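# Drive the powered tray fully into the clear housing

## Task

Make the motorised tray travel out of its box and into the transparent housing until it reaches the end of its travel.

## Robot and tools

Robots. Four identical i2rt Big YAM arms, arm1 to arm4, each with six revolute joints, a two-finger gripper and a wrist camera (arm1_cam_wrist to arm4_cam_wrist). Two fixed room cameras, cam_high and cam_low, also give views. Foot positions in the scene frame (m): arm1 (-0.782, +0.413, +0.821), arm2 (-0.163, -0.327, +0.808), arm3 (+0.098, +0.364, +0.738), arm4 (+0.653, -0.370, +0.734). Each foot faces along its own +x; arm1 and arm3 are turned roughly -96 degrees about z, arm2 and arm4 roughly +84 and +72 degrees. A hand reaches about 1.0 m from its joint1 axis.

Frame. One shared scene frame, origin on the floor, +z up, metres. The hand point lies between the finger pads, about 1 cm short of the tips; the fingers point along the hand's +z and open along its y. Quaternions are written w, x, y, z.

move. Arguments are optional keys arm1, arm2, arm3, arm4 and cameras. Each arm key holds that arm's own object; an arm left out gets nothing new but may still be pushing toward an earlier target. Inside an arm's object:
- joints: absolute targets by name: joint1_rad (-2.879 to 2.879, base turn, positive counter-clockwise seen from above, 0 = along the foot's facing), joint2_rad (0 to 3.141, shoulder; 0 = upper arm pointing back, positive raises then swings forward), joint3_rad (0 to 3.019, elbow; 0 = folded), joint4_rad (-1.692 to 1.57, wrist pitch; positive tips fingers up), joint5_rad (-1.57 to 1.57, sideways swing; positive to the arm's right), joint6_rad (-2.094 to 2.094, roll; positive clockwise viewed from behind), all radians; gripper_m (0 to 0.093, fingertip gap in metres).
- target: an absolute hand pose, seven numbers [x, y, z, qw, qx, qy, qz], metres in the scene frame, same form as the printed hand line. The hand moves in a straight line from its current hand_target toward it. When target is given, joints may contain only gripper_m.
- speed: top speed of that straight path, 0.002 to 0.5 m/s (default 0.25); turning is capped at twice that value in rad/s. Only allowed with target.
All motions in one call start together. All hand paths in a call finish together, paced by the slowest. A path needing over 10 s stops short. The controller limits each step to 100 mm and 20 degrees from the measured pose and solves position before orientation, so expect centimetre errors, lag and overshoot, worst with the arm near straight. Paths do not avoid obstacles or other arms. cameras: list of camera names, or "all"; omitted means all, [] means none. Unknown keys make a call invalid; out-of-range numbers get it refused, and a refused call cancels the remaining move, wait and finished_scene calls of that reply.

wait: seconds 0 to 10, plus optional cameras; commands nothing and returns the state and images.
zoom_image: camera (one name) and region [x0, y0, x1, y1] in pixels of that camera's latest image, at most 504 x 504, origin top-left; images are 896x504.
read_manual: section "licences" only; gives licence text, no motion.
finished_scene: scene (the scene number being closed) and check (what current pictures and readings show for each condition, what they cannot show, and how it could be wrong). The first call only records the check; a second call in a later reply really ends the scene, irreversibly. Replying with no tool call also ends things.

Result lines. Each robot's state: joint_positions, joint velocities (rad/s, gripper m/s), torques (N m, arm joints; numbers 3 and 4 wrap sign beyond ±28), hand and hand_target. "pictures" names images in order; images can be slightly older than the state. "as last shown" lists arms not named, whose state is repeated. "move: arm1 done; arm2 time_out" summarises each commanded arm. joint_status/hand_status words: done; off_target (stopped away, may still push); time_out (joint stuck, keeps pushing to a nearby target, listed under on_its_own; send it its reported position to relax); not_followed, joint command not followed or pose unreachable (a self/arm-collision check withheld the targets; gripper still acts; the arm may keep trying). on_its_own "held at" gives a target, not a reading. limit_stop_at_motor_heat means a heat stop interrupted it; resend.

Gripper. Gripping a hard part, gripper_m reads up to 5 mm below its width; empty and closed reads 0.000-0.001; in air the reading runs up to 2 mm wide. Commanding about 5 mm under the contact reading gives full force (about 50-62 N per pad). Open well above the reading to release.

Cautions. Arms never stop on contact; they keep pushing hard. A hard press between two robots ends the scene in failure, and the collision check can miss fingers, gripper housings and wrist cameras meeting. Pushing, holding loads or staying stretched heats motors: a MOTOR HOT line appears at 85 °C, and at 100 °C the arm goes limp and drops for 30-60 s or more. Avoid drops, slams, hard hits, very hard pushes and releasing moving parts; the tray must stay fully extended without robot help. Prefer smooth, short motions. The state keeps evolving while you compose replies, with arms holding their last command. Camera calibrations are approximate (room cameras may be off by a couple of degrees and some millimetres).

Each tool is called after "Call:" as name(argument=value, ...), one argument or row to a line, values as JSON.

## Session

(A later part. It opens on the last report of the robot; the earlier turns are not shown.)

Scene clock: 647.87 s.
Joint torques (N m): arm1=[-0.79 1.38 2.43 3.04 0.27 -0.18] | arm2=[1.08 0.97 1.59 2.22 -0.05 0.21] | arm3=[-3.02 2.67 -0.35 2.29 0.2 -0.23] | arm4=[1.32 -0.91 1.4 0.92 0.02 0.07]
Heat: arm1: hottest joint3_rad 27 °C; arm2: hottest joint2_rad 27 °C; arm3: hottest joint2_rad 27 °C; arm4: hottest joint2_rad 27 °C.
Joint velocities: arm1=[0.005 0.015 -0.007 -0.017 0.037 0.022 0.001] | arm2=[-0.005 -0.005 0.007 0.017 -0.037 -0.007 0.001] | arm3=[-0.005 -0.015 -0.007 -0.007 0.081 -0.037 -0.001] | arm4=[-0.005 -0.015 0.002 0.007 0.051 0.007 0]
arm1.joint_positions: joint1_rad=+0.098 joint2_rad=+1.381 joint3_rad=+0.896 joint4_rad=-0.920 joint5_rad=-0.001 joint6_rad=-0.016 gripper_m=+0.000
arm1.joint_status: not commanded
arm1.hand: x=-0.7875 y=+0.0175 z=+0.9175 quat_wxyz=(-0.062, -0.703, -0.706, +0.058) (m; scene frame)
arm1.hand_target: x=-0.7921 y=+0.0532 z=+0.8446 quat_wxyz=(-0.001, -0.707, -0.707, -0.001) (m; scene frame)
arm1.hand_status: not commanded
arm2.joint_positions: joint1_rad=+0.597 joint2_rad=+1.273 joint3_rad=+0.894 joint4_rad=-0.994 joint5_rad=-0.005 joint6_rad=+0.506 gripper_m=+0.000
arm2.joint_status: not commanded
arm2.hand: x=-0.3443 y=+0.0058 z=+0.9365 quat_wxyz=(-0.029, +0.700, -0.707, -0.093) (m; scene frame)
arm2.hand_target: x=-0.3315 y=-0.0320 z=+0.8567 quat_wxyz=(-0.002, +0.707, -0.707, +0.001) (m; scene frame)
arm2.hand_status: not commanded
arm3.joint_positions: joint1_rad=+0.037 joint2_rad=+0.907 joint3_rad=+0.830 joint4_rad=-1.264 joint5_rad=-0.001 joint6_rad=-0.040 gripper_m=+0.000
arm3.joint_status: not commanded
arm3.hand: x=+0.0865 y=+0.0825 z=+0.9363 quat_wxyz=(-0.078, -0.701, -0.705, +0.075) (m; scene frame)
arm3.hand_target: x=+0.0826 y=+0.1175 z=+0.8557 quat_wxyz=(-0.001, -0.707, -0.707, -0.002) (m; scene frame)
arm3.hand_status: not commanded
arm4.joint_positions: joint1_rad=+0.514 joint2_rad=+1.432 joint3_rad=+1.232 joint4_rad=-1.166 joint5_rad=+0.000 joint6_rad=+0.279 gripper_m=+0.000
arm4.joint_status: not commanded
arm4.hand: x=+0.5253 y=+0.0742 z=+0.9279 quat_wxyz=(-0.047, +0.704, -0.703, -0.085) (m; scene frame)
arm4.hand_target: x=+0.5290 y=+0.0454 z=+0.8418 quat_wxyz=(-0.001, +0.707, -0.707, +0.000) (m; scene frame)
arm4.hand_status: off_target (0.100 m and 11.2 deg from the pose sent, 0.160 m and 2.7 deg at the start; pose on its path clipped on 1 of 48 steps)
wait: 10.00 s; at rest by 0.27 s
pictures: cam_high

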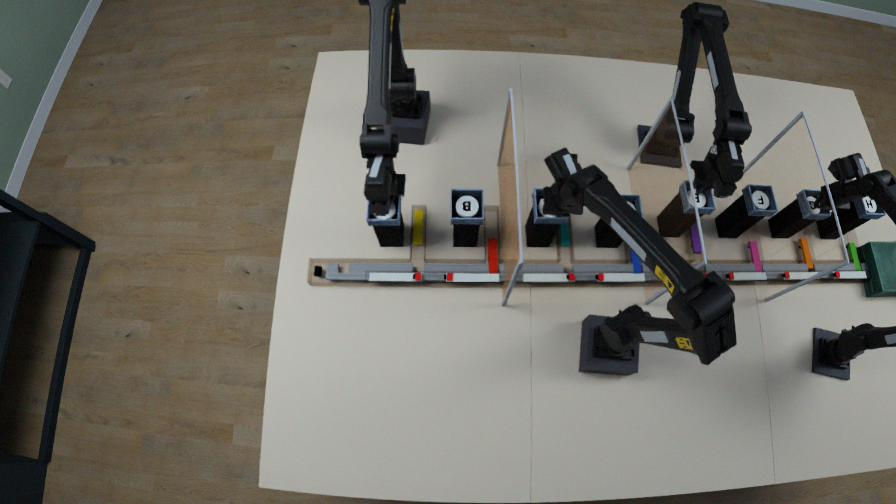

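Call:
wait(
  seconds=10,
  cameras=[],
)

Call:
wait(
  seconds=10,
  cameras=[],
)

Call:
wait(
  seconds=10,
  cameras=[],
)

Call:
wait(
  seconds=10,
  cameras=["cam_high", "cam_low"],
)

Call:
zoom_image(
  camera="cam_high",
  region=[720, 210, 896, 290],
)

Call:
zoom_image(
  camera="cam_low",
  region=[40, 210, 340, 340],
)

Scene clock: 658.60 s.
Joint torques (N m): arm1=[-0.62 1.44 2.43 3.03 0.28 -0.18] | arm2=[0.97 0.79 1.68 2.28 -0.01 0.19] | arm3=[-3.14 2.49 -0.4 2.28 0.2 -0.24] | arm4=[1.32 -0.97 1.4 0.91 0.02 0.07]
Heat: arm1: hottest joint3_rad 27 °C; arm2: hottest joint2_rad 27 °C; arm3: hottest joint2_rad 27 °C; arm4: hottest joint2_rad 27 °C.
Joint velocities: arm1=[0.005 -0.005 -0.017 -0.007 0.066 -0.081 0.001] | arm2=[-0.015 -0.005 -0.012 0.007 -0.066 0.007 -0.001] | arm3=[0.015 0.005 -0.027 0.017 -0.051 -0.007 -0.001] | arm4=[-0.005 -0.005 -0.022 0.002 -0.051 -0.037 0.001]
arm1.joint_positions: joint1_rad=+0.098 joint2_rad=+1.381 joint3_rad=+0.896 joint4_rad=-0.920 joint5_rad=-0.001 joint6_rad=-0.016 gripper_m=+0.000
arm1.joint_status: not commanded
arm1.hand: x=-0.7875 y=+0.0175 z=+0.9175 quat_wxyz=(-0.062, -0.703, -0.706, +0.058) (m; scene frame)
arm1.hand_target: x=-0.7921 y=+0.0532 z=+0.8446 quat_wxyz=(-0.001, -0.707, -0.707, -0.001) (m; scene frame)
arm1.hand_status: not commanded
arm2.joint_positions: joint1_rad=+0.597 joint2_rad=+1.273 joint3_rad=+0.894 joint4_rad=-0.994 joint5_rad=-0.005 joint6_rad=+0.506 gripper_m=+0.000
arm2.joint_status: not commanded
arm2.hand: x=-0.3443 y=+0.0058 z=+0.9365 quat_wxyz=(-0.029, +0.700, -0.707, -0.093) (m; scene frame)
arm2.hand_target: x=-0.3315 y=-0.0320 z=+0.8567 quat_wxyz=(-0.002, +0.707, -0.707, +0.001) (m; scene frame)
arm2.hand_status: not commanded
arm3.joint_positions: joint1_rad=+0.037 joint2_rad=+0.907 joint3_rad=+0.830 joint4_rad=-1.264 joint5_rad=-0.001 joint6_rad=-0.040 gripper_m=+0.000
arm3.joint_status: not commanded
arm3.hand: x=+0.0865 y=+0.0825 z=+0.9363 quat_wxyz=(-0.078, -0.701, -0.705, +0.075) (m; scene frame)
arm3.hand_target: x=+0.0826 y=+0.1175 z=+0.8557 quat_wxyz=(-0.001, -0.707, -0.707, -0.002) (m; scene frame)
arm3.hand_status: not commanded
arm4.joint_positions: joint1_rad=+0.514 joint2_rad=+1.432 joint3_rad=+1.232 joint4_rad=-1.166 joint5_rad=+0.000 joint6_rad=+0.279 gripper_m=+0.000
arm4.joint_status: not commanded
arm4.hand: x=+0.5253 y=+0.0742 z=+0.9279 quat_wxyz=(-0.047, +0.704, -0.703, -0.085) (m; scene frame)
arm4.hand_target: x=+0.5290 y=+0.0454 z=+0.8418 quat_wxyz=(-0.001, +0.707, -0.707, +0.000) (m; scene frame)
arm4.hand_status: off_target (0.100 m and 11.2 deg from the pose sent, 0.160 m and 2.7 deg at the start; pose on its path clipped on 1 of 48 steps)
wait: 10.00 s; at rest from the start
pictures: none
No camera images: "cameras" was empty.

Scene clock: 668.60 s.
Joint torques (N m): arm1=[-0.73 1.38 2.41 3.03 0.27 -0.19] | arm2=[0.62 0.44 1.57 2.17 -0.04 0.21] | arm3=[-2.96 2.49 -0.36 2.29 0.2 -0.23] | arm4=[1.32 -0.97 1.4 0.91 0.02 0.07]
Heat: arm1: hottest joint3_rad 27 °C; arm2: hottest joint2_rad 27 °C; arm3: hottest joint2_rad 27 °C; arm4: hottest joint2_rad 27 °C.
Joint velocities: arm1=[-0.015 -0.005 0.002 0.012 -0.007 -0.007 0] | arm2=[-0.005 -0.005 0.002 -0.002 0.066 0.037 0.001] | arm3=[-0.015 -0.005 -0.002 0.017 -0.037 0.022 -0.001] | arm4=[-0.005 -0.015 0.007 0.002 0.007 -0.051 0]
arm1.joint_positions: joint1_rad=+0.098 joint2_rad=+1.381 joint3_rad=+0.896 joint4_rad=-0.920 joint5_rad=-0.001 joint6_rad=-0.016 gripper_m=+0.000
arm1.joint_status: not commanded
arm1.hand: x=-0.7875 y=+0.0175 z=+0.9175 quat_wxyz=(-0.062, -0.703, -0.706, +0.058) (m; scene frame)
arm1.hand_target: x=-0.7921 y=+0.0532 z=+0.8446 quat_wxyz=(-0.001, -0.707, -0.707, -0.001) (m; scene frame)
arm1.hand_status: not commanded
arm2.joint_positions: joint1_rad=+0.597 joint2_rad=+1.273 joint3_rad=+0.894 joint4_rad=-0.994 joint5_rad=-0.005 joint6_rad=+0.506 gripper_m=+0.000
arm2.joint_status: not commanded
arm2.hand: x=-0.3443 y=+0.0058 z=+0.9365 quat_wxyz=(-0.029, +0.700, -0.707, -0.093) (m; scene frame)
arm2.hand_target: x=-0.3315 y=-0.0320 z=+0.8567 quat_wxyz=(-0.002, +0.707, -0.707, +0.001) (m; scene frame)
arm2.hand_status: not commanded
arm3.joint_positions: joint1_rad=+0.037 joint2_rad=+0.907 joint3_rad=+0.830 joint4_rad=-1.264 joint5_rad=-0.001 joint6_rad=-0.040 gripper_m=+0.000
arm3.joint_status: not commanded
arm3.hand: x=+0.0865 y=+0.0825 z=+0.9363 quat_wxyz=(-0.078, -0.701, -0.705, +0.075) (m; scene frame)
arm3.hand_target: x=+0.0826 y=+0.1175 z=+0.8557 quat_wxyz=(-0.001, -0.707, -0.707, -0.002) (m; scene frame)
arm3.hand_status: not commanded
arm4.joint_positions: joint1_rad=+0.514 joint2_rad=+1.432 joint3_rad=+1.232 joint4_rad=-1.166 joint5_rad=+0.000 joint6_rad=+0.279 gripper_m=+0.000
arm4.joint_status: not commanded
arm4.hand: x=+0.5253 y=+0.0742 z=+0.9279 quat_wxyz=(-0.047, +0.704, -0.703, -0.085) (m; scene frame)
arm4.hand_target: x=+0.5290 y=+0.0454 z=+0.8418 quat_wxyz=(-0.001, +0.707, -0.707, +0.000) (m; scene frame)
arm4.hand_status: off_target (0.100 m and 11.2 deg from the pose sent, 0.160 m and 2.7 deg at the start; pose on its path clipped on 1 of 48 steps)
wait: 10.00 s; at rest by 0.27 s
pictures: none
No camera images: "cameras" was empty.

Scene clock: 678.60 s.
Joint torques (N m): arm1=[-0.67 1.32 2.4 3.04 0.27 -0.17] | arm2=[1.03 0.5 1.46 2.09 -0.03 0.19] | arm3=[-3.02 2.61 -0.34 2.32 0.2 -0.23] | arm4=[1.32 -0.97 1.42 0.91 0.02 0.07]
Heat: arm1: hottest joint3_rad 27 °C; arm2: hottest joint2_rad 27 °C; arm3: hottest joint2_rad 27 °C; arm4: hottest joint2_rad 27 °C.
Joint velocities: arm1=[0.005 -0.015 -0.002 0.012 0.022 -0.037 -0.001] | arm2=[-0.005 -0.015 0.007 0.002 -0.037 0.037 -0.001] | arm3=[-0.005 -0.024 -0.007 -0.002 -0.037 -0.095 -0.002] | arm4=[-0.015 -0.015 -0.012 0.012 -0.066 0.022 0]
arm1.joint_positions: joint1_rad=+0.098 joint2_rad=+1.381 joint3_rad=+0.896 joint4_rad=-0.920 joint5_rad=-0.001 joint6_rad=-0.016 gripper_m=+0.000
arm1.joint_status: not commanded
arm1.hand: x=-0.7875 y=+0.0175 z=+0.9175 quat_wxyz=(-0.062, -0.703, -0.706, +0.058) (m; scene frame)
arm1.hand_target: x=-0.7921 y=+0.0532 z=+0.8446 quat_wxyz=(-0.001, -0.707, -0.707, -0.001) (m; scene frame)
arm1.hand_status: not commanded
arm2.joint_positions: joint1_rad=+0.597 joint2_rad=+1.273 joint3_rad=+0.894 joint4_rad=-0.994 joint5_rad=-0.005 joint6_rad=+0.506 gripper_m=+0.000
arm2.joint_status: not commanded
arm2.hand: x=-0.3443 y=+0.0058 z=+0.9365 quat_wxyz=(-0.029, +0.700, -0.707, -0.093) (m; scene frame)
arm2.hand_target: x=-0.3315 y=-0.0320 z=+0.8567 quat_wxyz=(-0.002, +0.707, -0.707, +0.001) (m; scene frame)
arm2.hand_status: not commanded
arm3.joint_positions: joint1_rad=+0.037 joint2_rad=+0.907 joint3_rad=+0.830 joint4_rad=-1.264 joint5_rad=-0.001 joint6_rad=-0.040 gripper_m=+0.000
arm3.joint_status: not commanded
arm3.hand: x=+0.0865 y=+0.0825 z=+0.9363 quat_wxyz=(-0.078, -0.701, -0.705, +0.075) (m; scene frame)
arm3.hand_target: x=+0.0826 y=+0.1175 z=+0.8557 quat_wxyz=(-0.001, -0.707, -0.707, -0.002) (m; scene frame)
arm3.hand_status: not commanded
arm4.joint_positions: joint1_rad=+0.514 joint2_rad=+1.432 joint3_rad=+1.232 joint4_rad=-1.166 joint5_rad=+0.000 joint6_rad=+0.279 gripper_m=+0.000
arm4.joint_status: not commanded
arm4.hand: x=+0.5253 y=+0.0742 z=+0.9279 quat_wxyz=(-0.047, +0.704, -0.703, -0.085) (m; scene frame)
arm4.hand_target: x=+0.5290 y=+0.0454 z=+0.8418 quat_wxyz=(-0.001, +0.707, -0.707, +0.000) (m; scene frame)
arm4.hand_status: off_target (0.100 m and 11.2 deg from the pose sent, 0.160 m and 2.7 deg at the start; pose on its path clipped on 1 of 48 steps)
wait: 10.00 s; at rest by 0.27 s
pictures: none
No camera images: "cameras" was empty.

Scene clock: 688.60 s.
Joint torques (N m): arm1=[-0.62 1.32 2.43 3.04 0.28 -0.18] | arm2=[0.91 0.91 1.57 2.18 -0.05 0.2] | arm3=[-3.02 2.49 -0.35 2.28 0.19 -0.24] | arm4=[1.38 -0.91 1.4 0.91 0.02 0.07]
Heat: arm1: hottest joint3_rad 27 °C; arm2: hottest joint2_rad 27 °C; arm3: hottest joint2_rad 27 °C; arm4: hottest joint2_rad 27 °C.
Joint velocities: arm1=[-0.005 0.005 0.007 0.002 -0.007 -0.007 -0.001] | arm2=[-0.005 0.005 0.007 0.007 -0.022 0.007 -0.001] | arm3=[-0.024 -0.005 -0.007 0.002 -0.139 -0.037 -0.002] | arm4=[-0.005 -0.024 -0.007 -0.017 0.007 0.007 0]
arm1.joint_positions: joint1_rad=+0.098 joint2_rad=+1.381 joint3_rad=+0.896 joint4_rad=-0.920 joint5_rad=-0.001 joint6_rad=-0.016 gripper_m=+0.000
arm1.joint_status: not commanded
arm1.hand: x=-0.7875 y=+0.0175 z=+0.9175 quat_wxyz=(-0.062, -0.703, -0.706, +0.058) (m; scene frame)
arm1.hand_target: x=-0.7921 y=+0.0532 z=+0.8446 quat_wxyz=(-0.001, -0.707, -0.707, -0.001) (m; scene frame)
arm1.hand_status: not commanded
arm2.joint_positions: joint1_rad=+0.597 joint2_rad=+1.273 joint3_rad=+0.894 joint4_rad=-0.994 joint5_rad=-0.005 joint6_rad=+0.506 gripper_m=+0.000
arm2.joint_status: not commanded
arm2.hand: x=-0.3443 y=+0.0058 z=+0.9365 quat_wxyz=(-0.029, +0.700, -0.707, -0.093) (m; scene frame)
arm2.hand_target: x=-0.3315 y=-0.0320 z=+0.8567 quat_wxyz=(-0.002, +0.707, -0.707, +0.001) (m; scene frame)
arm2.hand_status: not commanded
arm3.joint_positions: joint1_rad=+0.037 joint2_rad=+0.907 joint3_rad=+0.830 joint4_rad=-1.264 joint5_rad=-0.001 joint6_rad=-0.040 gripper_m=+0.000
arm3.joint_status: not commanded
arm3.hand: x=+0.0865 y=+0.0825 z=+0.9363 quat_wxyz=(-0.078, -0.701, -0.705, +0.075) (m; scene frame)
arm3.hand_target: x=+0.0826 y=+0.1175 z=+0.8557 quat_wxyz=(-0.001, -0.707, -0.707, -0.002) (m; scene frame)
arm3.hand_status: not commanded
arm4.joint_positions: joint1_rad=+0.514 joint2_rad=+1.432 joint3_rad=+1.232 joint4_rad=-1.166 joint5_rad=+0.000 joint6_rad=+0.279 gripper_m=+0.000
arm4.joint_status: not commanded
arm4.hand: x=+0.5253 y=+0.0742 z=+0.9279 quat_wxyz=(-0.047, +0.704, -0.703, -0.085) (m; scene frame)
arm4.hand_target: x=+0.5290 y=+0.0454 z=+0.8418 quat_wxyz=(-0.001, +0.707, -0.707, +0.000) (m; scene frame)
arm4.hand_status: off_target (0.100 m and 11.2 deg from the pose sent, 0.160 m and 2.7 deg at the start; pose on its path clipped on 1 of 48 steps)
wait: 10.00 s; at rest by 0.27 s
pictures: cam_high, cam_low

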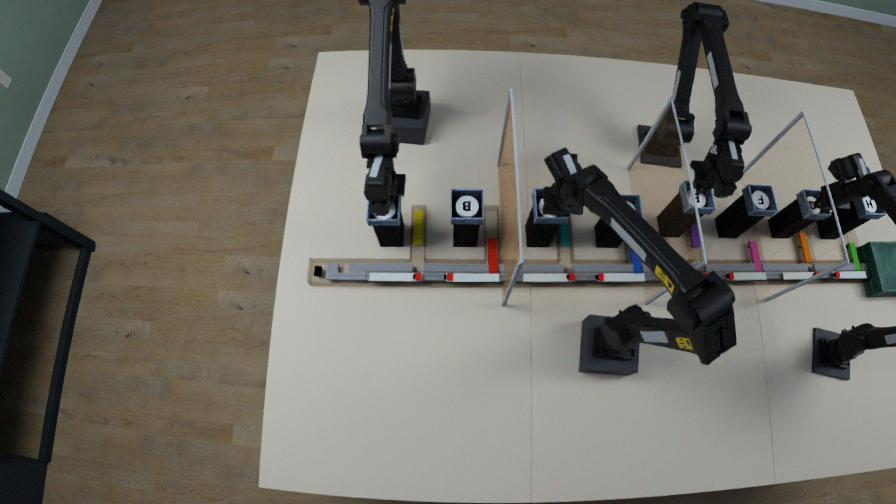

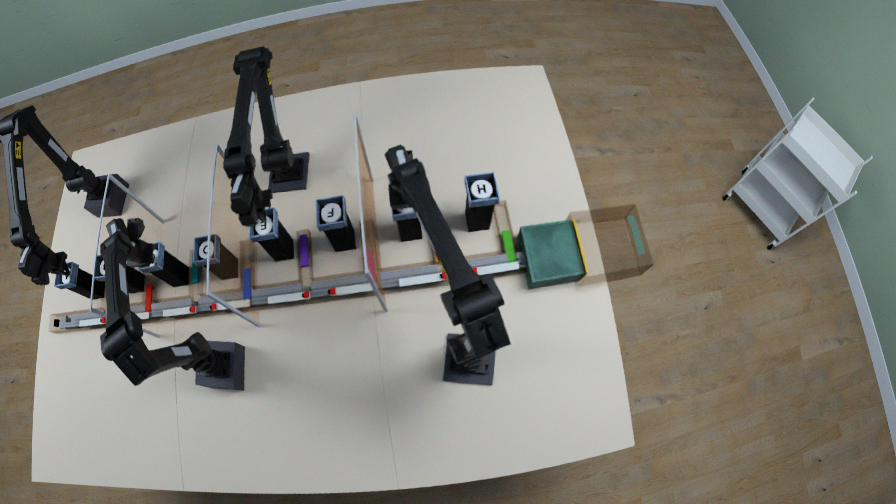

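Scaled by 2.864 from the camera's 896x504 image, which has a finer 1280x720 frame.

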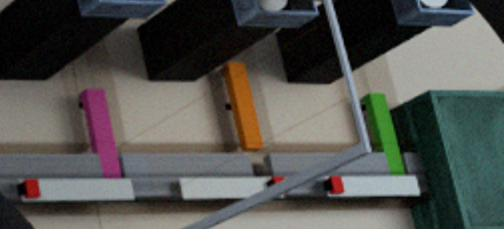

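Scaled by 1.680 from the camera's 896x504 image, which has a finer 1280x720 frame.

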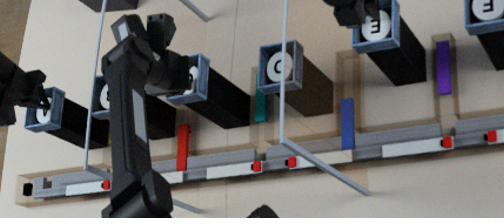

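Call:
wait(
  seconds=10,
  cameras=[],
)

Call:
wait(
  seconds=10,
  cameras=[],
)

Call:
wait(
  seconds=10,
  cameras=[],
)

Call:
wait(
  seconds=10,
  cameras=[],
)

Call:
wait(
  seconds=10,
  cameras=[],
)

Call:
wait(
  seconds=10,
  cameras=["cam_high"],
)

Call:
zoom_image(
  camera="cam_high",
  region=[720, 210, 896, 290],
)

Call:
zoom_image(
  camera="cam_high",
  region=[360, 190, 600, 300],
)

Scene clock: 698.83 s.
Joint torques (N m): arm1=[-0.67 1.49 2.43 3.03 0.28 -0.17] | arm2=[1.14 1.2 1.54 2.21 -0.04 0.18] | arm3=[-3.14 2.37 -0.34 2.3 0.19 -0.24] | arm4=[1.32 -0.91 1.4 0.92 0.02 0.07]
Heat: arm1: hottest joint3_rad 27 °C; arm2: hottest joint2_rad 27 °C; arm3: hottest joint2_rad 27 °C; arm4: hottest joint2_rad 27 °C.
Joint velocities: arm1=[-0.015 -0.005 -0.012 -0.007 0.007 -0.051 0] | arm2=[-0.015 -0.015 0.007 -0.007 0.081 0.037 -0.001] | arm3=[-0.005 -0.015 -0.002 -0.012 0.037 0.007 0.001] | arm4=[0.005 -0.005 0.002 -0.007 -0.037 -0.051 0.001]
arm1.joint_positions: joint1_rad=+0.098 joint2_rad=+1.381 joint3_rad=+0.896 joint4_rad=-0.920 joint5_rad=-0.001 joint6_rad=-0.016 gripper_m=+0.000
arm1.joint_status: not commanded
arm1.hand: x=-0.7875 y=+0.0175 z=+0.9175 quat_wxyz=(-0.062, -0.703, -0.706, +0.058) (m; scene frame)
arm1.hand_target: x=-0.7921 y=+0.0532 z=+0.8446 quat_wxyz=(-0.001, -0.707, -0.707, -0.001) (m; scene frame)
arm1.hand_status: not commanded
arm2.joint_positions: joint1_rad=+0.597 joint2_rad=+1.273 joint3_rad=+0.894 joint4_rad=-0.994 joint5_rad=-0.005 joint6_rad=+0.506 gripper_m=+0.000
arm2.joint_status: not commanded
arm2.hand: x=-0.3443 y=+0.0058 z=+0.9365 quat_wxyz=(-0.029, +0.700, -0.707, -0.093) (m; scene frame)
arm2.hand_target: x=-0.3315 y=-0.0320 z=+0.8567 quat_wxyz=(-0.002, +0.707, -0.707, +0.001) (m; scene frame)
arm2.hand_status: not commanded
arm3.joint_positions: joint1_rad=+0.037 joint2_rad=+0.907 joint3_rad=+0.830 joint4_rad=-1.264 joint5_rad=-0.001 joint6_rad=-0.040 gripper_m=+0.000
arm3.joint_status: not commanded
arm3.hand: x=+0.0865 y=+0.0825 z=+0.9363 quat_wxyz=(-0.078, -0.701, -0.705, +0.075) (m; scene frame)
arm3.hand_target: x=+0.0826 y=+0.1175 z=+0.8557 quat_wxyz=(-0.001, -0.707, -0.707, -0.002) (m; scene frame)
arm3.hand_status: not commanded
arm4.joint_positions: joint1_rad=+0.514 joint2_rad=+1.432 joint3_rad=+1.232 joint4_rad=-1.166 joint5_rad=+0.000 joint6_rad=+0.279 gripper_m=+0.000
arm4.joint_status: not commanded
arm4.hand: x=+0.5253 y=+0.0742 z=+0.9279 quat_wxyz=(-0.047, +0.704, -0.703, -0.085) (m; scene frame)
arm4.hand_target: x=+0.5290 y=+0.0454 z=+0.8418 quat_wxyz=(-0.001, +0.707, -0.707, +0.000) (m; scene frame)
arm4.hand_status: off_target (0.100 m and 11.2 deg from the pose sent, 0.160 m and 2.7 deg at the start; pose on its path clipped on 1 of 48 steps)
wait: 10.00 s; at rest by 0.03 s
pictures: none
No camera images: "cameras" was empty.

Scene clock: 708.83 s.
Joint torques (N m): arm1=[-0.56 1.38 2.4 3 0.27 -0.16] | arm2=[0.79 1.03 1.42 2.25 -0.04 0.19] | arm3=[-3.08 2.49 -0.35 2.3 0.2 -0.23] | arm4=[1.32 -0.91 1.4 0.91 0.02 0.07]
Heat: arm1: hottest joint3_rad 27 °C; arm2: hottest joint2_rad 27 °C; arm3: hottest joint2_rad 27 °C; arm4: hottest joint2_rad 27 °C.
Joint velocities: arm1=[-0.015 -0.005 -0.002 -0.002 0.007 -0.022 0] | arm2=[0.005 -0.005 -0.027 -0.007 -0.022 0.022 0.001] | arm3=[-0.005 -0.005 0.002 0.007 -0.022 -0.007 0] | arm4=[-0.005 -0.005 0.002 0.012 0.007 0.022 0]
arm1.joint_positions: joint1_rad=+0.098 joint2_rad=+1.381 joint3_rad=+0.896 joint4_rad=-0.920 joint5_rad=-0.001 joint6_rad=-0.016 gripper_m=+0.000
arm1.joint_status: not commanded
arm1.hand: x=-0.7875 y=+0.0175 z=+0.9175 quat_wxyz=(-0.062, -0.703, -0.706, +0.058) (m; scene frame)
arm1.hand_target: x=-0.7921 y=+0.0532 z=+0.8446 quat_wxyz=(-0.001, -0.707, -0.707, -0.001) (m; scene frame)
arm1.hand_status: not commanded
arm2.joint_positions: joint1_rad=+0.597 joint2_rad=+1.273 joint3_rad=+0.894 joint4_rad=-0.994 joint5_rad=-0.005 joint6_rad=+0.506 gripper_m=+0.000
arm2.joint_status: not commanded
arm2.hand: x=-0.3443 y=+0.0058 z=+0.9365 quat_wxyz=(-0.029, +0.700, -0.707, -0.093) (m; scene frame)
arm2.hand_target: x=-0.3315 y=-0.0320 z=+0.8567 quat_wxyz=(-0.002, +0.707, -0.707, +0.001) (m; scene frame)
arm2.hand_status: not commanded
arm3.joint_positions: joint1_rad=+0.037 joint2_rad=+0.907 joint3_rad=+0.830 joint4_rad=-1.264 joint5_rad=-0.001 joint6_rad=-0.040 gripper_m=+0.000
arm3.joint_status: not commanded
arm3.hand: x=+0.0865 y=+0.0825 z=+0.9363 quat_wxyz=(-0.078, -0.701, -0.705, +0.075) (m; scene frame)
arm3.hand_target: x=+0.0826 y=+0.1175 z=+0.8557 quat_wxyz=(-0.001, -0.707, -0.707, -0.002) (m; scene frame)
arm3.hand_status: not commanded
arm4.joint_positions: joint1_rad=+0.514 joint2_rad=+1.432 joint3_rad=+1.232 joint4_rad=-1.166 joint5_rad=+0.000 joint6_rad=+0.279 gripper_m=+0.000
arm4.joint_status: not commanded
arm4.hand: x=+0.5253 y=+0.0742 z=+0.9279 quat_wxyz=(-0.047, +0.704, -0.703, -0.085) (m; scene frame)
arm4.hand_target: x=+0.5290 y=+0.0454 z=+0.8418 quat_wxyz=(-0.001, +0.707, -0.707, +0.000) (m; scene frame)
arm4.hand_status: off_target (0.100 m and 11.2 deg from the pose sent, 0.160 m and 2.7 deg at the start; pose on its path clipped on 1 of 48 steps)
wait: 10.00 s; at rest by 0.27 s
pictures: none
No camera images: "cameras" was empty.

Scene clock: 718.83 s.
Joint torques (N m): arm1=[-0.62 1.38 2.43 3.02 0.28 -0.17] | arm2=[0.73 0.67 1.55 2.1 -0.06 0.18] | arm3=[-3.14 2.67 -0.35 2.28 0.2 -0.23] | arm4=[1.38 -0.97 1.42 0.91 0.02 0.07]
Heat: arm1: hottest joint3_rad 27 °C; arm2: hottest joint2_rad 27 °C; arm3: hottest joint2_rad 27 °C; arm4: hottest joint2_rad 27 °C.
Joint velocities: arm1=[-0.015 -0.005 -0.012 -0.037 0.022 -0.037 -0.001] | arm2=[-0.005 -0.024 0.007 -0.022 0.066 -0.037 -0.001] | arm3=[-0.015 -0.015 -0.007 -0.002 0.051 0.007 0.001] | arm4=[0.005 0.005 -0.002 -0.012 0.007 -0.081 0.001]
arm1.joint_positions: joint1_rad=+0.098 joint2_rad=+1.381 joint3_rad=+0.896 joint4_rad=-0.920 joint5_rad=-0.001 joint6_rad=-0.016 gripper_m=+0.000
arm1.joint_status: not commanded
arm1.hand: x=-0.7875 y=+0.0175 z=+0.9175 quat_wxyz=(-0.062, -0.703, -0.706, +0.058) (m; scene frame)
arm1.hand_target: x=-0.7921 y=+0.0532 z=+0.8446 quat_wxyz=(-0.001, -0.707, -0.707, -0.001) (m; scene frame)
arm1.hand_status: not commanded
arm2.joint_positions: joint1_rad=+0.597 joint2_rad=+1.273 joint3_rad=+0.894 joint4_rad=-0.994 joint5_rad=-0.005 joint6_rad=+0.506 gripper_m=+0.000
arm2.joint_status: not commanded
arm2.hand: x=-0.3443 y=+0.0058 z=+0.9365 quat_wxyz=(-0.029, +0.700, -0.707, -0.093) (m; scene frame)
arm2.hand_target: x=-0.3315 y=-0.0320 z=+0.8567 quat_wxyz=(-0.002, +0.707, -0.707, +0.001) (m; scene frame)
arm2.hand_status: not commanded
arm3.joint_positions: joint1_rad=+0.037 joint2_rad=+0.907 joint3_rad=+0.830 joint4_rad=-1.264 joint5_rad=-0.001 joint6_rad=-0.040 gripper_m=+0.000
arm3.joint_status: not commanded
arm3.hand: x=+0.0865 y=+0.0825 z=+0.9363 quat_wxyz=(-0.078, -0.701, -0.705, +0.075) (m; scene frame)
arm3.hand_target: x=+0.0826 y=+0.1175 z=+0.8557 quat_wxyz=(-0.001, -0.707, -0.707, -0.002) (m; scene frame)
arm3.hand_status: not commanded
arm4.joint_positions: joint1_rad=+0.514 joint2_rad=+1.432 joint3_rad=+1.232 joint4_rad=-1.166 joint5_rad=+0.000 joint6_rad=+0.279 gripper_m=+0.000
arm4.joint_status: not commanded
arm4.hand: x=+0.5253 y=+0.0742 z=+0.9279 quat_wxyz=(-0.047, +0.704, -0.703, -0.085) (m; scene frame)
arm4.hand_target: x=+0.5290 y=+0.0454 z=+0.8418 quat_wxyz=(-0.001, +0.707, -0.707, +0.000) (m; scene frame)
arm4.hand_status: off_target (0.100 m and 11.2 deg from the pose sent, 0.160 m and 2.7 deg at the start; pose on its path clipped on 1 of 48 steps)
wait: 10.00 s; at rest by 0.27 s
pictures: none
No camera images: "cameras" was empty.

Scene clock: 728.83 s.
Joint torques (N m): arm1=[-0.56 1.44 2.43 3 0.27 -0.17] | arm2=[0.67 0.91 1.65 2.17 -0.05 0.19] | arm3=[-3.02 2.61 -0.35 2.28 0.2 -0.23] | arm4=[1.32 -0.97 1.42 0.91 0.02 0.07]
Heat: arm1: hottest joint3_rad 27 °C; arm2: hottest joint2_rad 27 °C; arm3: hottest joint2_rad 27 °C; arm4: hottest joint2_rad 27 °C.
Joint velocities: arm1=[-0.005 -0.005 -0.007 -0.012 0.022 -0.037 0] | arm2=[-0.015 0.005 0.002 -0.002 -0.022 -0.007 0] | arm3=[-0.005 0.005 0.002 -0.012 -0.022 0.022 -0.001] | arm4=[-0.005 -0.034 -0.007 0.002 -0.007 -0.007 0]
arm1.joint_positions: joint1_rad=+0.098 joint2_rad=+1.381 joint3_rad=+0.896 joint4_rad=-0.920 joint5_rad=-0.001 joint6_rad=-0.016 gripper_m=+0.000
arm1.joint_status: not commanded
arm1.hand: x=-0.7875 y=+0.0175 z=+0.9175 quat_wxyz=(-0.062, -0.703, -0.706, +0.058) (m; scene frame)
arm1.hand_target: x=-0.7921 y=+0.0532 z=+0.8446 quat_wxyz=(-0.001, -0.707, -0.707, -0.001) (m; scene frame)
arm1.hand_status: not commanded
arm2.joint_positions: joint1_rad=+0.597 joint2_rad=+1.273 joint3_rad=+0.894 joint4_rad=-0.994 joint5_rad=-0.005 joint6_rad=+0.506 gripper_m=+0.000
arm2.joint_status: not commanded
arm2.hand: x=-0.3443 y=+0.0058 z=+0.9365 quat_wxyz=(-0.029, +0.700, -0.707, -0.093) (m; scene frame)
arm2.hand_target: x=-0.3315 y=-0.0320 z=+0.8567 quat_wxyz=(-0.002, +0.707, -0.707, +0.001) (m; scene frame)
arm2.hand_status: not commanded
arm3.joint_positions: joint1_rad=+0.037 joint2_rad=+0.907 joint3_rad=+0.830 joint4_rad=-1.264 joint5_rad=-0.001 joint6_rad=-0.040 gripper_m=+0.000
arm3.joint_status: not commanded
arm3.hand: x=+0.0865 y=+0.0825 z=+0.9363 quat_wxyz=(-0.078, -0.701, -0.705, +0.075) (m; scene frame)
arm3.hand_target: x=+0.0826 y=+0.1175 z=+0.8557 quat_wxyz=(-0.001, -0.707, -0.707, -0.002) (m; scene frame)
arm3.hand_status: not commanded
arm4.joint_positions: joint1_rad=+0.514 joint2_rad=+1.432 joint3_rad=+1.232 joint4_rad=-1.166 joint5_rad=+0.000 joint6_rad=+0.279 gripper_m=+0.000
arm4.joint_status: not commanded
arm4.hand: x=+0.5253 y=+0.0742 z=+0.9279 quat_wxyz=(-0.047, +0.704, -0.703, -0.085) (m; scene frame)
arm4.hand_target: x=+0.5290 y=+0.0454 z=+0.8418 quat_wxyz=(-0.001, +0.707, -0.707, +0.000) (m; scene frame)
arm4.hand_status: off_target (0.100 m and 11.2 deg from the pose sent, 0.160 m and 2.7 deg at the start; pose on its path clipped on 1 of 48 steps)
wait: 10.00 s; at rest by 0.27 s
pictures: none
No camera images: "cameras" was empty.

Scene clock: 738.83 s.
Joint torques (N m): arm1=[-0.73 1.49 2.48 3.02 0.27 -0.18] | arm2=[0.97 0.67 1.55 2.22 -0.04 0.21] | arm3=[-3.08 2.55 -0.36 2.3 0.19 -0.23] | arm4=[1.32 -0.97 1.42 0.91 0.02 0.07]
Heat: arm1: hottest joint3_rad 27 °C; arm2: hottest joint2_rad 27 °C; arm3: hottest joint2_rad 27 °C; arm4: hottest joint2_rad 27 °C.
Joint velocities: arm1=[0.015 -0.005 0.017 -0.007 0.007 0.007 -0.001] | arm2=[0.005 -0.005 0.007 -0.002 -0.066 -0.022 -0.001] | arm3=[0.005 0.005 0.007 0.012 -0.037 -0.037 0] | arm4=[0.005 -0.005 0.002 -0.007 -0.022 -0.037 0]
arm1.joint_positions: joint1_rad=+0.098 joint2_rad=+1.381 joint3_rad=+0.896 joint4_rad=-0.920 joint5_rad=-0.001 joint6_rad=-0.016 gripper_m=+0.000
arm1.joint_status: not commanded
arm1.hand: x=-0.7875 y=+0.0175 z=+0.9175 quat_wxyz=(-0.062, -0.703, -0.706, +0.058) (m; scene frame)
arm1.hand_target: x=-0.7921 y=+0.0532 z=+0.8446 quat_wxyz=(-0.001, -0.707, -0.707, -0.001) (m; scene frame)
arm1.hand_status: not commanded
arm2.joint_positions: joint1_rad=+0.597 joint2_rad=+1.273 joint3_rad=+0.894 joint4_rad=-0.994 joint5_rad=-0.005 joint6_rad=+0.506 gripper_m=+0.000
arm2.joint_status: not commanded
arm2.hand: x=-0.3443 y=+0.0058 z=+0.9365 quat_wxyz=(-0.029, +0.700, -0.707, -0.093) (m; scene frame)
arm2.hand_target: x=-0.3315 y=-0.0320 z=+0.8567 quat_wxyz=(-0.002, +0.707, -0.707, +0.001) (m; scene frame)
arm2.hand_status: not commanded
arm3.joint_positions: joint1_rad=+0.037 joint2_rad=+0.907 joint3_rad=+0.830 joint4_rad=-1.264 joint5_rad=-0.001 joint6_rad=-0.040 gripper_m=+0.000
arm3.joint_status: not commanded
arm3.hand: x=+0.0865 y=+0.0825 z=+0.9363 quat_wxyz=(-0.078, -0.701, -0.705, +0.075) (m; scene frame)
arm3.hand_target: x=+0.0826 y=+0.1175 z=+0.8557 quat_wxyz=(-0.001, -0.707, -0.707, -0.002) (m; scene frame)
arm3.hand_status: not commanded
arm4.joint_positions: joint1_rad=+0.514 joint2_rad=+1.432 joint3_rad=+1.232 joint4_rad=-1.166 joint5_rad=+0.000 joint6_rad=+0.279 gripper_m=+0.000
arm4.joint_status: not commanded
arm4.hand: x=+0.5253 y=+0.0742 z=+0.9279 quat_wxyz=(-0.047, +0.704, -0.703, -0.085) (m; scene frame)
arm4.hand_target: x=+0.5290 y=+0.0454 z=+0.8418 quat_wxyz=(-0.001, +0.707, -0.707, +0.000) (m; scene frame)
arm4.hand_status: off_target (0.100 m and 11.2 deg from the pose sent, 0.160 m and 2.7 deg at the start; pose on its path clipped on 1 of 48 steps)
wait: 10.00 s; at rest by 0.27 s
pictures: none
No camera images: "cameras" was empty.

Scene clock: 748.83 s.
Joint torques (N m): arm1=[-0.56 1.38 2.4 3.02 0.28 -0.17] | arm2=[0.97 0.62 1.44 2.29 -0.05 0.21] | arm3=[-3.14 2.55 -0.31 2.29 0.19 -0.24] | arm4=[1.32 -0.97 1.42 0.92 0.02 0.07]
Heat: arm1: hottest joint3_rad 27 °C; arm2: hottest joint2_rad 27 °C; arm3: hottest joint2_rad 27 °C; arm4: hottest joint2_rad 26 °C.
Joint velocities: arm1=[-0.015 -0.005 0.002 -0.002 0.037 -0.037 0] | arm2=[-0.005 -0.005 -0.007 0.002 -0.007 0.037 -0.001] | arm3=[-0.005 0.005 0.007 -0.002 -0.022 -0.066 -0.001] | arm4=[-0.005 -0.005 -0.007 -0.002 0.081 -0.007 0]
arm1.joint_positions: joint1_rad=+0.098 joint2_rad=+1.381 joint3_rad=+0.896 joint4_rad=-0.920 joint5_rad=-0.001 joint6_rad=-0.016 gripper_m=+0.000
arm1.joint_status: not commanded
arm1.hand: x=-0.7875 y=+0.0175 z=+0.9175 quat_wxyz=(-0.062, -0.703, -0.706, +0.058) (m; scene frame)
arm1.hand_target: x=-0.7921 y=+0.0532 z=+0.8446 quat_wxyz=(-0.001, -0.707, -0.707, -0.001) (m; scene frame)
arm1.hand_status: not commanded
arm2.joint_positions: joint1_rad=+0.597 joint2_rad=+1.273 joint3_rad=+0.894 joint4_rad=-0.994 joint5_rad=-0.005 joint6_rad=+0.506 gripper_m=+0.000
arm2.joint_status: not commanded
arm2.hand: x=-0.3443 y=+0.0058 z=+0.9365 quat_wxyz=(-0.029, +0.700, -0.707, -0.093) (m; scene frame)
arm2.hand_target: x=-0.3315 y=-0.0320 z=+0.8567 quat_wxyz=(-0.002, +0.707, -0.707, +0.001) (m; scene frame)
arm2.hand_status: not commanded
arm3.joint_positions: joint1_rad=+0.037 joint2_rad=+0.907 joint3_rad=+0.830 joint4_rad=-1.264 joint5_rad=-0.001 joint6_rad=-0.040 gripper_m=+0.000
arm3.joint_status: not commanded
arm3.hand: x=+0.0865 y=+0.0825 z=+0.9363 quat_wxyz=(-0.078, -0.701, -0.705, +0.075) (m; scene frame)
arm3.hand_target: x=+0.0826 y=+0.1175 z=+0.8557 quat_wxyz=(-0.001, -0.707, -0.707, -0.002) (m; scene frame)
arm3.hand_status: not commanded
arm4.joint_positions: joint1_rad=+0.514 joint2_rad=+1.432 joint3_rad=+1.232 joint4_rad=-1.166 joint5_rad=+0.000 joint6_rad=+0.279 gripper_m=+0.000
arm4.joint_status: not commanded
arm4.hand: x=+0.5253 y=+0.0742 z=+0.9279 quat_wxyz=(-0.047, +0.704, -0.703, -0.085) (m; scene frame)
arm4.hand_target: x=+0.5290 y=+0.0454 z=+0.8418 quat_wxyz=(-0.001, +0.707, -0.707, +0.000) (m; scene frame)
arm4.hand_status: off_target (0.100 m and 11.2 deg from the pose sent, 0.160 m and 2.7 deg at the start; pose on its path clipped on 1 of 48 steps)
wait: 10.00 s; at rest by 0.27 s
pictures: cam_high

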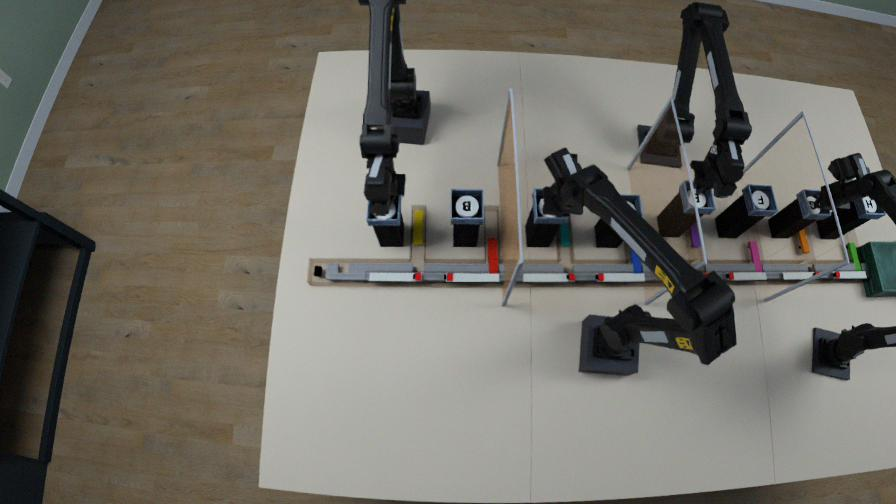

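Scaled by 2.864 from the camera's 896x504 image, which has a finer 1280x720 frame.

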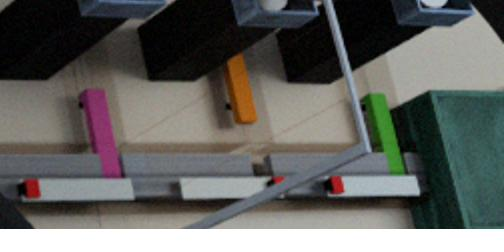

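Scaled by 2.100 from the camera's 896x504 image, which has a finer 1280x720 frame.

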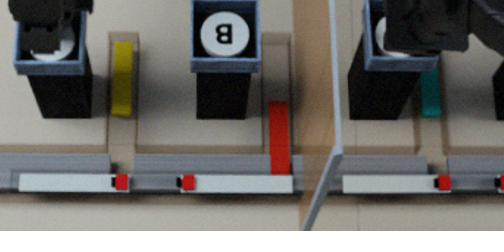

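Call:
wait(
  seconds=0.2,
  cameras=["cam_high"],
)

Scene clock: 749.77 s.
Joint torques (N m): arm1=[-0.5 1.32 2.4 3.04 0.27 -0.17] | arm2=[1.2 0.67 1.43 2.21 -0.03 0.21] | arm3=[-3.02 2.49 -0.34 2.26 0.2 -0.24] | arm4=[1.32 -0.97 1.4 0.91 0.02 0.07]
Heat: arm1: hottest joint3_rad 27 °C; arm2: hottest joint2_rad 27 °C; arm3: hottest joint2_rad 27 °C; arm4: hottest joint2_rad 26 °C.
Joint velocities: arm1=[0.005 -0.005 -0.002 0.017 -0.007 -0.022 0] | arm2=[0.005 0.005 -0.002 -0.017 -0.081 -0.007 0.001] | arm3=[0.005 -0.005 -0.007 -0.002 -0.037 -0.007 0] | arm4=[-0.005 -0.015 0.012 -0.017 0.037 0.022 0.001]
arm1.joint_positions: joint1_rad=+0.098 joint2_rad=+1.381 joint3_rad=+0.896 joint4_rad=-0.920 joint5_rad=-0.001 joint6_rad=-0.016 gripper_m=+0.000
arm1.joint_status: not commanded
arm1.hand: x=-0.7875 y=+0.0175 z=+0.9175 quat_wxyz=(-0.062, -0.703, -0.706, +0.058) (m; scene frame)
arm1.hand_target: x=-0.7921 y=+0.0532 z=+0.8446 quat_wxyz=(-0.001, -0.707, -0.707, -0.001) (m; scene frame)
arm1.hand_status: not commanded
arm2.joint_positions: joint1_rad=+0.597 joint2_rad=+1.273 joint3_rad=+0.894 joint4_rad=-0.994 joint5_rad=-0.005 joint6_rad=+0.506 gripper_m=+0.000
arm2.joint_status: not commanded
arm2.hand: x=-0.3443 y=+0.0058 z=+0.9365 quat_wxyz=(-0.029, +0.700, -0.707, -0.093) (m; scene frame)
arm2.hand_target: x=-0.3315 y=-0.0320 z=+0.8567 quat_wxyz=(-0.002, +0.707, -0.707, +0.001) (m; scene frame)
arm2.hand_status: not commanded
arm3.joint_positions: joint1_rad=+0.037 joint2_rad=+0.907 joint3_rad=+0.830 joint4_rad=-1.264 joint5_rad=-0.001 joint6_rad=-0.040 gripper_m=+0.000
arm3.joint_status: not commanded
arm3.hand: x=+0.0865 y=+0.0825 z=+0.9363 quat_wxyz=(-0.078, -0.701, -0.705, +0.075) (m; scene frame)
arm3.hand_target: x=+0.0826 y=+0.1175 z=+0.8557 quat_wxyz=(-0.001, -0.707, -0.707, -0.002) (m; scene frame)
arm3.hand_status: not commanded
arm4.joint_positions: joint1_rad=+0.514 joint2_rad=+1.432 joint3_rad=+1.232 joint4_rad=-1.166 joint5_rad=+0.000 joint6_rad=+0.279 gripper_m=+0.000
arm4.joint_status: not commanded
arm4.hand: x=+0.5253 y=+0.0742 z=+0.9279 quat_wxyz=(-0.047, +0.704, -0.703, -0.085) (m; scene frame)
arm4.hand_target: x=+0.5290 y=+0.0454 z=+0.8418 quat_wxyz=(-0.001, +0.707, -0.707, +0.000) (m; scene frame)
arm4.hand_status: off_target (0.100 m and 11.2 deg from the pose sent, 0.160 m and 2.7 deg at the start; pose on its path clipped on 1 of 48 steps)
wait: 0.20 s; at rest from the start
pictures: cam_high

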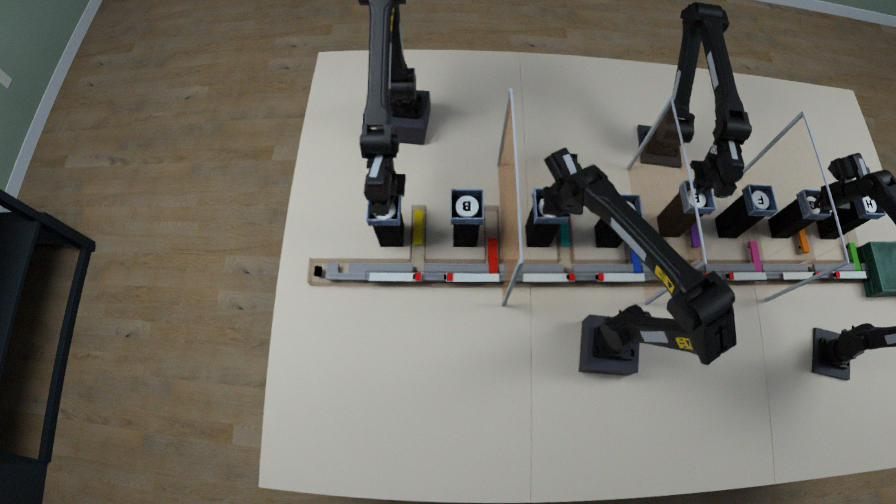

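Call:
wait(
  seconds=5,
  cameras=["cam_high"],
)

Call:
zoom_image(
  camera="cam_high",
  region=[720, 210, 896, 290],
)

Scene clock: 754.90 s.
Joint torques (N m): arm1=[-0.62 1.44 2.41 3.04 0.27 -0.18] | arm2=[1.08 0.73 1.66 2.22 -0.04 0.2] | arm3=[-3.14 2.37 -0.35 2.3 0.2 -0.24] | arm4=[1.26 -0.91 1.4 0.91 0.02 0.07]
Heat: arm1: hottest joint3_rad 27 °C; arm2: hottest joint2_rad 27 °C; arm3: hottest joint2_rad 27 °C; arm4: hottest joint2_rad 26 °C.
Joint velocities: arm1=[0.005 -0.005 -0.002 0.002 0.066 -0.007 0.001] | arm2=[-0.015 -0.005 -0.012 0.002 -0.037 -0.051 0] | arm3=[-0.015 -0.005 -0.012 -0.007 -0.022 0.037 0] | arm4=[-0.024 0.005 0.012 -0.002 -0.007 0.007 0.001]
arm1.joint_positions: joint1_rad=+0.098 joint2_rad=+1.381 joint3_rad=+0.896 joint4_rad=-0.920 joint5_rad=-0.001 joint6_rad=-0.016 gripper_m=+0.000
arm1.joint_status: not commanded
arm1.hand: x=-0.7875 y=+0.0175 z=+0.9175 quat_wxyz=(-0.062, -0.703, -0.706, +0.058) (m; scene frame)
arm1.hand_target: x=-0.7921 y=+0.0532 z=+0.8446 quat_wxyz=(-0.001, -0.707, -0.707, -0.001) (m; scene frame)
arm1.hand_status: not commanded
arm2.joint_positions: joint1_rad=+0.597 joint2_rad=+1.273 joint3_rad=+0.894 joint4_rad=-0.994 joint5_rad=-0.005 joint6_rad=+0.506 gripper_m=+0.000
arm2.joint_status: not commanded
arm2.hand: x=-0.3443 y=+0.0058 z=+0.9365 quat_wxyz=(-0.029, +0.700, -0.707, -0.093) (m; scene frame)
arm2.hand_target: x=-0.3315 y=-0.0320 z=+0.8567 quat_wxyz=(-0.002, +0.707, -0.707, +0.001) (m; scene frame)
arm2.hand_status: not commanded
arm3.joint_positions: joint1_rad=+0.037 joint2_rad=+0.907 joint3_rad=+0.830 joint4_rad=-1.264 joint5_rad=-0.001 joint6_rad=-0.040 gripper_m=+0.000
arm3.joint_status: not commanded
arm3.hand: x=+0.0865 y=+0.0825 z=+0.9363 quat_wxyz=(-0.078, -0.701, -0.705, +0.075) (m; scene frame)
arm3.hand_target: x=+0.0826 y=+0.1175 z=+0.8557 quat_wxyz=(-0.001, -0.707, -0.707, -0.002) (m; scene frame)
arm3.hand_status: not commanded
arm4.joint_positions: joint1_rad=+0.514 joint2_rad=+1.432 joint3_rad=+1.232 joint4_rad=-1.166 joint5_rad=+0.000 joint6_rad=+0.279 gripper_m=+0.000
arm4.joint_status: not commanded
arm4.hand: x=+0.5253 y=+0.0742 z=+0.9279 quat_wxyz=(-0.047, +0.704, -0.703, -0.085) (m; scene frame)
arm4.hand_target: x=+0.5290 y=+0.0454 z=+0.8418 quat_wxyz=(-0.001, +0.707, -0.707, +0.000) (m; scene frame)
arm4.hand_status: off_target (0.100 m and 11.2 deg from the pose sent, 0.160 m and 2.7 deg at the start; pose on its path clipped on 1 of 48 steps)
wait: 5.00 s; at rest by 0.13 s
pictures: cam_high

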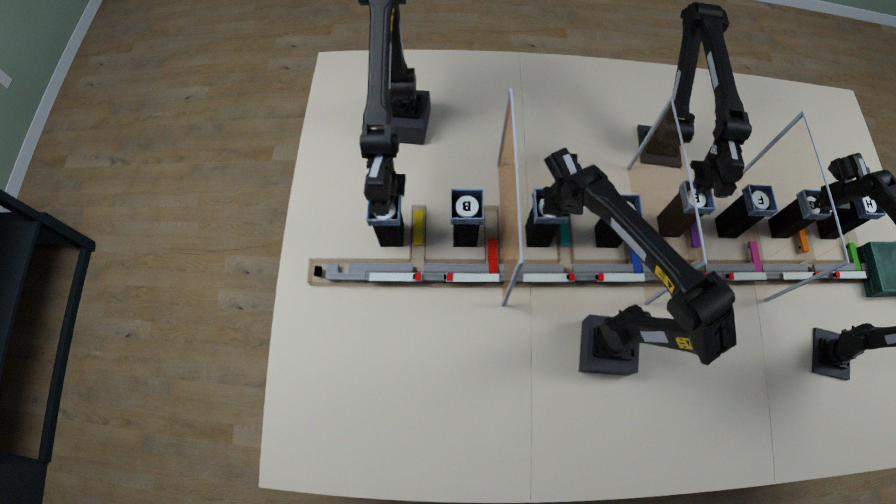

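Scaled by 2.864 from the camera's 896x504 image, which has a finer 1280x720 frame.

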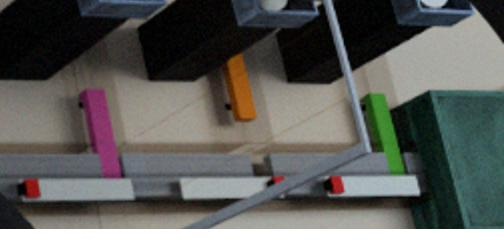

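Call:
wait(
  seconds=9,
  cameras=["cam_high"],
)

Call:
zoom_image(
  camera="cam_high",
  region=[720, 210, 896, 290],
)

Scene clock: 764.07 s.
Joint torques (N m): arm1=[-0.62 1.32 2.44 3.04 0.27 -0.17] | arm2=[1.03 1.08 1.59 2.22 -0.03 0.21] | arm3=[-2.96 2.55 -0.35 2.29 0.2 -0.23] | arm4=[1.38 -0.91 1.4 0.92 0.02 0.07]
Heat: arm1: hottest joint3_rad 27 °C; arm2: hottest joint2_rad 27 °C; arm3: hottest joint2_rad 27 °C; arm4: hottest joint2_rad 26 °C.
Joint velocities: arm1=[0.015 0.005 -0.002 -0.007 0.007 0.007 0] | arm2=[0.005 -0.005 0.007 -0.017 0.022 -0.022 0] | arm3=[-0.005 -0.005 -0.017 -0.007 -0.022 -0.007 0] | arm4=[-0.015 -0.005 -0.007 -0.007 0.037 -0.051 -0.001]
arm1.joint_positions: joint1_rad=+0.098 joint2_rad=+1.381 joint3_rad=+0.896 joint4_rad=-0.920 joint5_rad=-0.001 joint6_rad=-0.016 gripper_m=+0.000
arm1.joint_status: not commanded
arm1.hand: x=-0.7875 y=+0.0175 z=+0.9175 quat_wxyz=(-0.062, -0.703, -0.706, +0.058) (m; scene frame)
arm1.hand_target: x=-0.7921 y=+0.0532 z=+0.8446 quat_wxyz=(-0.001, -0.707, -0.707, -0.001) (m; scene frame)
arm1.hand_status: not commanded
arm2.joint_positions: joint1_rad=+0.597 joint2_rad=+1.273 joint3_rad=+0.894 joint4_rad=-0.994 joint5_rad=-0.005 joint6_rad=+0.506 gripper_m=+0.000
arm2.joint_status: not commanded
arm2.hand: x=-0.3443 y=+0.0058 z=+0.9365 quat_wxyz=(-0.029, +0.700, -0.707, -0.093) (m; scene frame)
arm2.hand_target: x=-0.3315 y=-0.0320 z=+0.8567 quat_wxyz=(-0.002, +0.707, -0.707, +0.001) (m; scene frame)
arm2.hand_status: not commanded
arm3.joint_positions: joint1_rad=+0.037 joint2_rad=+0.907 joint3_rad=+0.830 joint4_rad=-1.264 joint5_rad=-0.001 joint6_rad=-0.040 gripper_m=+0.000
arm3.joint_status: not commanded
arm3.hand: x=+0.0865 y=+0.0825 z=+0.9363 quat_wxyz=(-0.078, -0.701, -0.705, +0.075) (m; scene frame)
arm3.hand_target: x=+0.0826 y=+0.1175 z=+0.8557 quat_wxyz=(-0.001, -0.707, -0.707, -0.002) (m; scene frame)
arm3.hand_status: not commanded
arm4.joint_positions: joint1_rad=+0.514 joint2_rad=+1.432 joint3_rad=+1.232 joint4_rad=-1.166 joint5_rad=+0.000 joint6_rad=+0.279 gripper_m=+0.000
arm4.joint_status: not commanded
arm4.hand: x=+0.5253 y=+0.0742 z=+0.9279 quat_wxyz=(-0.047, +0.704, -0.703, -0.085) (m; scene frame)
arm4.hand_target: x=+0.5290 y=+0.0454 z=+0.8418 quat_wxyz=(-0.001, +0.707, -0.707, +0.000) (m; scene frame)
arm4.hand_status: off_target (0.100 m and 11.2 deg from the pose sent, 0.160 m and 2.7 deg at the start; pose on its path clipped on 1 of 48 steps)
wait: 9.00 s; at rest by 0.10 s
pictures: cam_high

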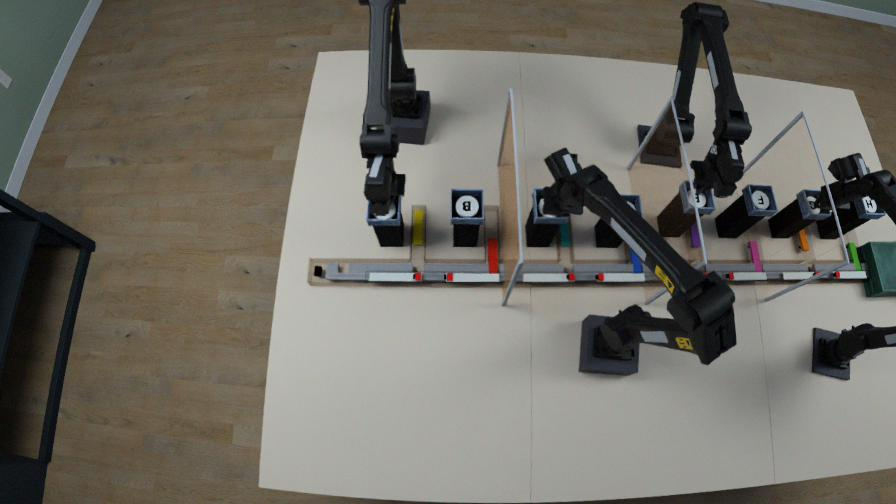

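Scaled by 2.864 from the camera's 896x504 image, which has a finer 1280x720 frame.

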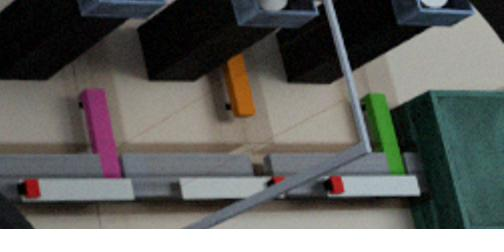

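Call:
wait(
  seconds=10,
  cameras=["cam_high"],
)

Call:
zoom_image(
  camera="cam_high",
  region=[720, 210, 896, 290],
)

Scene clock: 774.23 s.
Joint torques (N m): arm1=[-0.5 1.2 2.41 3.04 0.27 -0.17] | arm2=[0.85 0.91 1.63 2.17 -0.03 0.22] | arm3=[-3.19 2.43 -0.34 2.29 0.2 -0.23] | arm4=[1.38 -0.97 1.42 0.91 0.02 0.07]
Heat: arm1: hottest joint3_rad 27 °C; arm2: hottest joint2_rad 27 °C; arm3: hottest joint2_rad 27 °C; arm4: hottest joint2_rad 26 °C.
Joint velocities: arm1=[-0.015 -0.005 -0.007 0.002 -0.007 0.037 0] | arm2=[-0.024 -0.005 0.012 -0.002 -0.037 0.007 0] | arm3=[-0.005 -0.005 -0.002 0.007 -0.007 0.007 0] | arm4=[-0.005 0.015 -0.002 0.012 -0.022 0.007 -0.001]
arm1.joint_positions: joint1_rad=+0.098 joint2_rad=+1.381 joint3_rad=+0.896 joint4_rad=-0.920 joint5_rad=-0.001 joint6_rad=-0.016 gripper_m=+0.000
arm1.joint_status: not commanded
arm1.hand: x=-0.7875 y=+0.0175 z=+0.9175 quat_wxyz=(-0.062, -0.703, -0.706, +0.058) (m; scene frame)
arm1.hand_target: x=-0.7921 y=+0.0532 z=+0.8446 quat_wxyz=(-0.001, -0.707, -0.707, -0.001) (m; scene frame)
arm1.hand_status: not commanded
arm2.joint_positions: joint1_rad=+0.597 joint2_rad=+1.273 joint3_rad=+0.894 joint4_rad=-0.994 joint5_rad=-0.005 joint6_rad=+0.506 gripper_m=+0.000
arm2.joint_status: not commanded
arm2.hand: x=-0.3443 y=+0.0058 z=+0.9365 quat_wxyz=(-0.029, +0.700, -0.707, -0.093) (m; scene frame)
arm2.hand_target: x=-0.3315 y=-0.0320 z=+0.8567 quat_wxyz=(-0.002, +0.707, -0.707, +0.001) (m; scene frame)
arm2.hand_status: not commanded
arm3.joint_positions: joint1_rad=+0.037 joint2_rad=+0.907 joint3_rad=+0.830 joint4_rad=-1.264 joint5_rad=-0.001 joint6_rad=-0.040 gripper_m=+0.000
arm3.joint_status: not commanded
arm3.hand: x=+0.0865 y=+0.0825 z=+0.9363 quat_wxyz=(-0.078, -0.701, -0.705, +0.075) (m; scene frame)
arm3.hand_target: x=+0.0826 y=+0.1175 z=+0.8557 quat_wxyz=(-0.001, -0.707, -0.707, -0.002) (m; scene frame)
arm3.hand_status: not commanded
arm4.joint_positions: joint1_rad=+0.514 joint2_rad=+1.432 joint3_rad=+1.232 joint4_rad=-1.166 joint5_rad=+0.000 joint6_rad=+0.279 gripper_m=+0.000
arm4.joint_status: not commanded
arm4.hand: x=+0.5253 y=+0.0742 z=+0.9279 quat_wxyz=(-0.047, +0.704, -0.703, -0.085) (m; scene frame)
arm4.hand_target: x=+0.5290 y=+0.0454 z=+0.8418 quat_wxyz=(-0.001, +0.707, -0.707, +0.000) (m; scene frame)
arm4.hand_status: off_target (0.100 m and 11.2 deg from the pose sent, 0.160 m and 2.7 deg at the start; pose on its path clipped on 1 of 48 steps)
wait: 10.00 s; at rest by 0.10 s
pictures: cam_high

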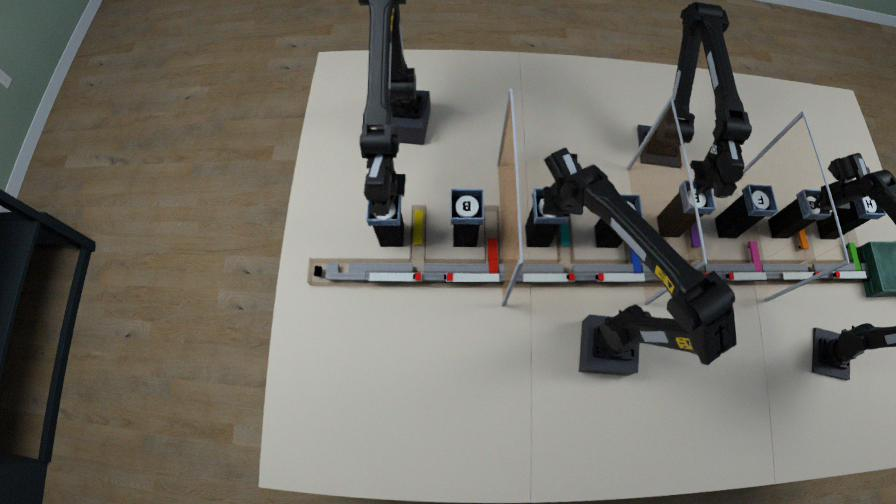

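Scaled by 2.864 from the camera's 896x504 image, which has a finer 1280x720 frame.

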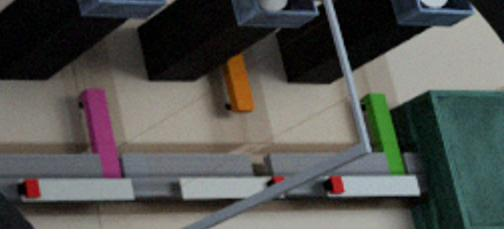

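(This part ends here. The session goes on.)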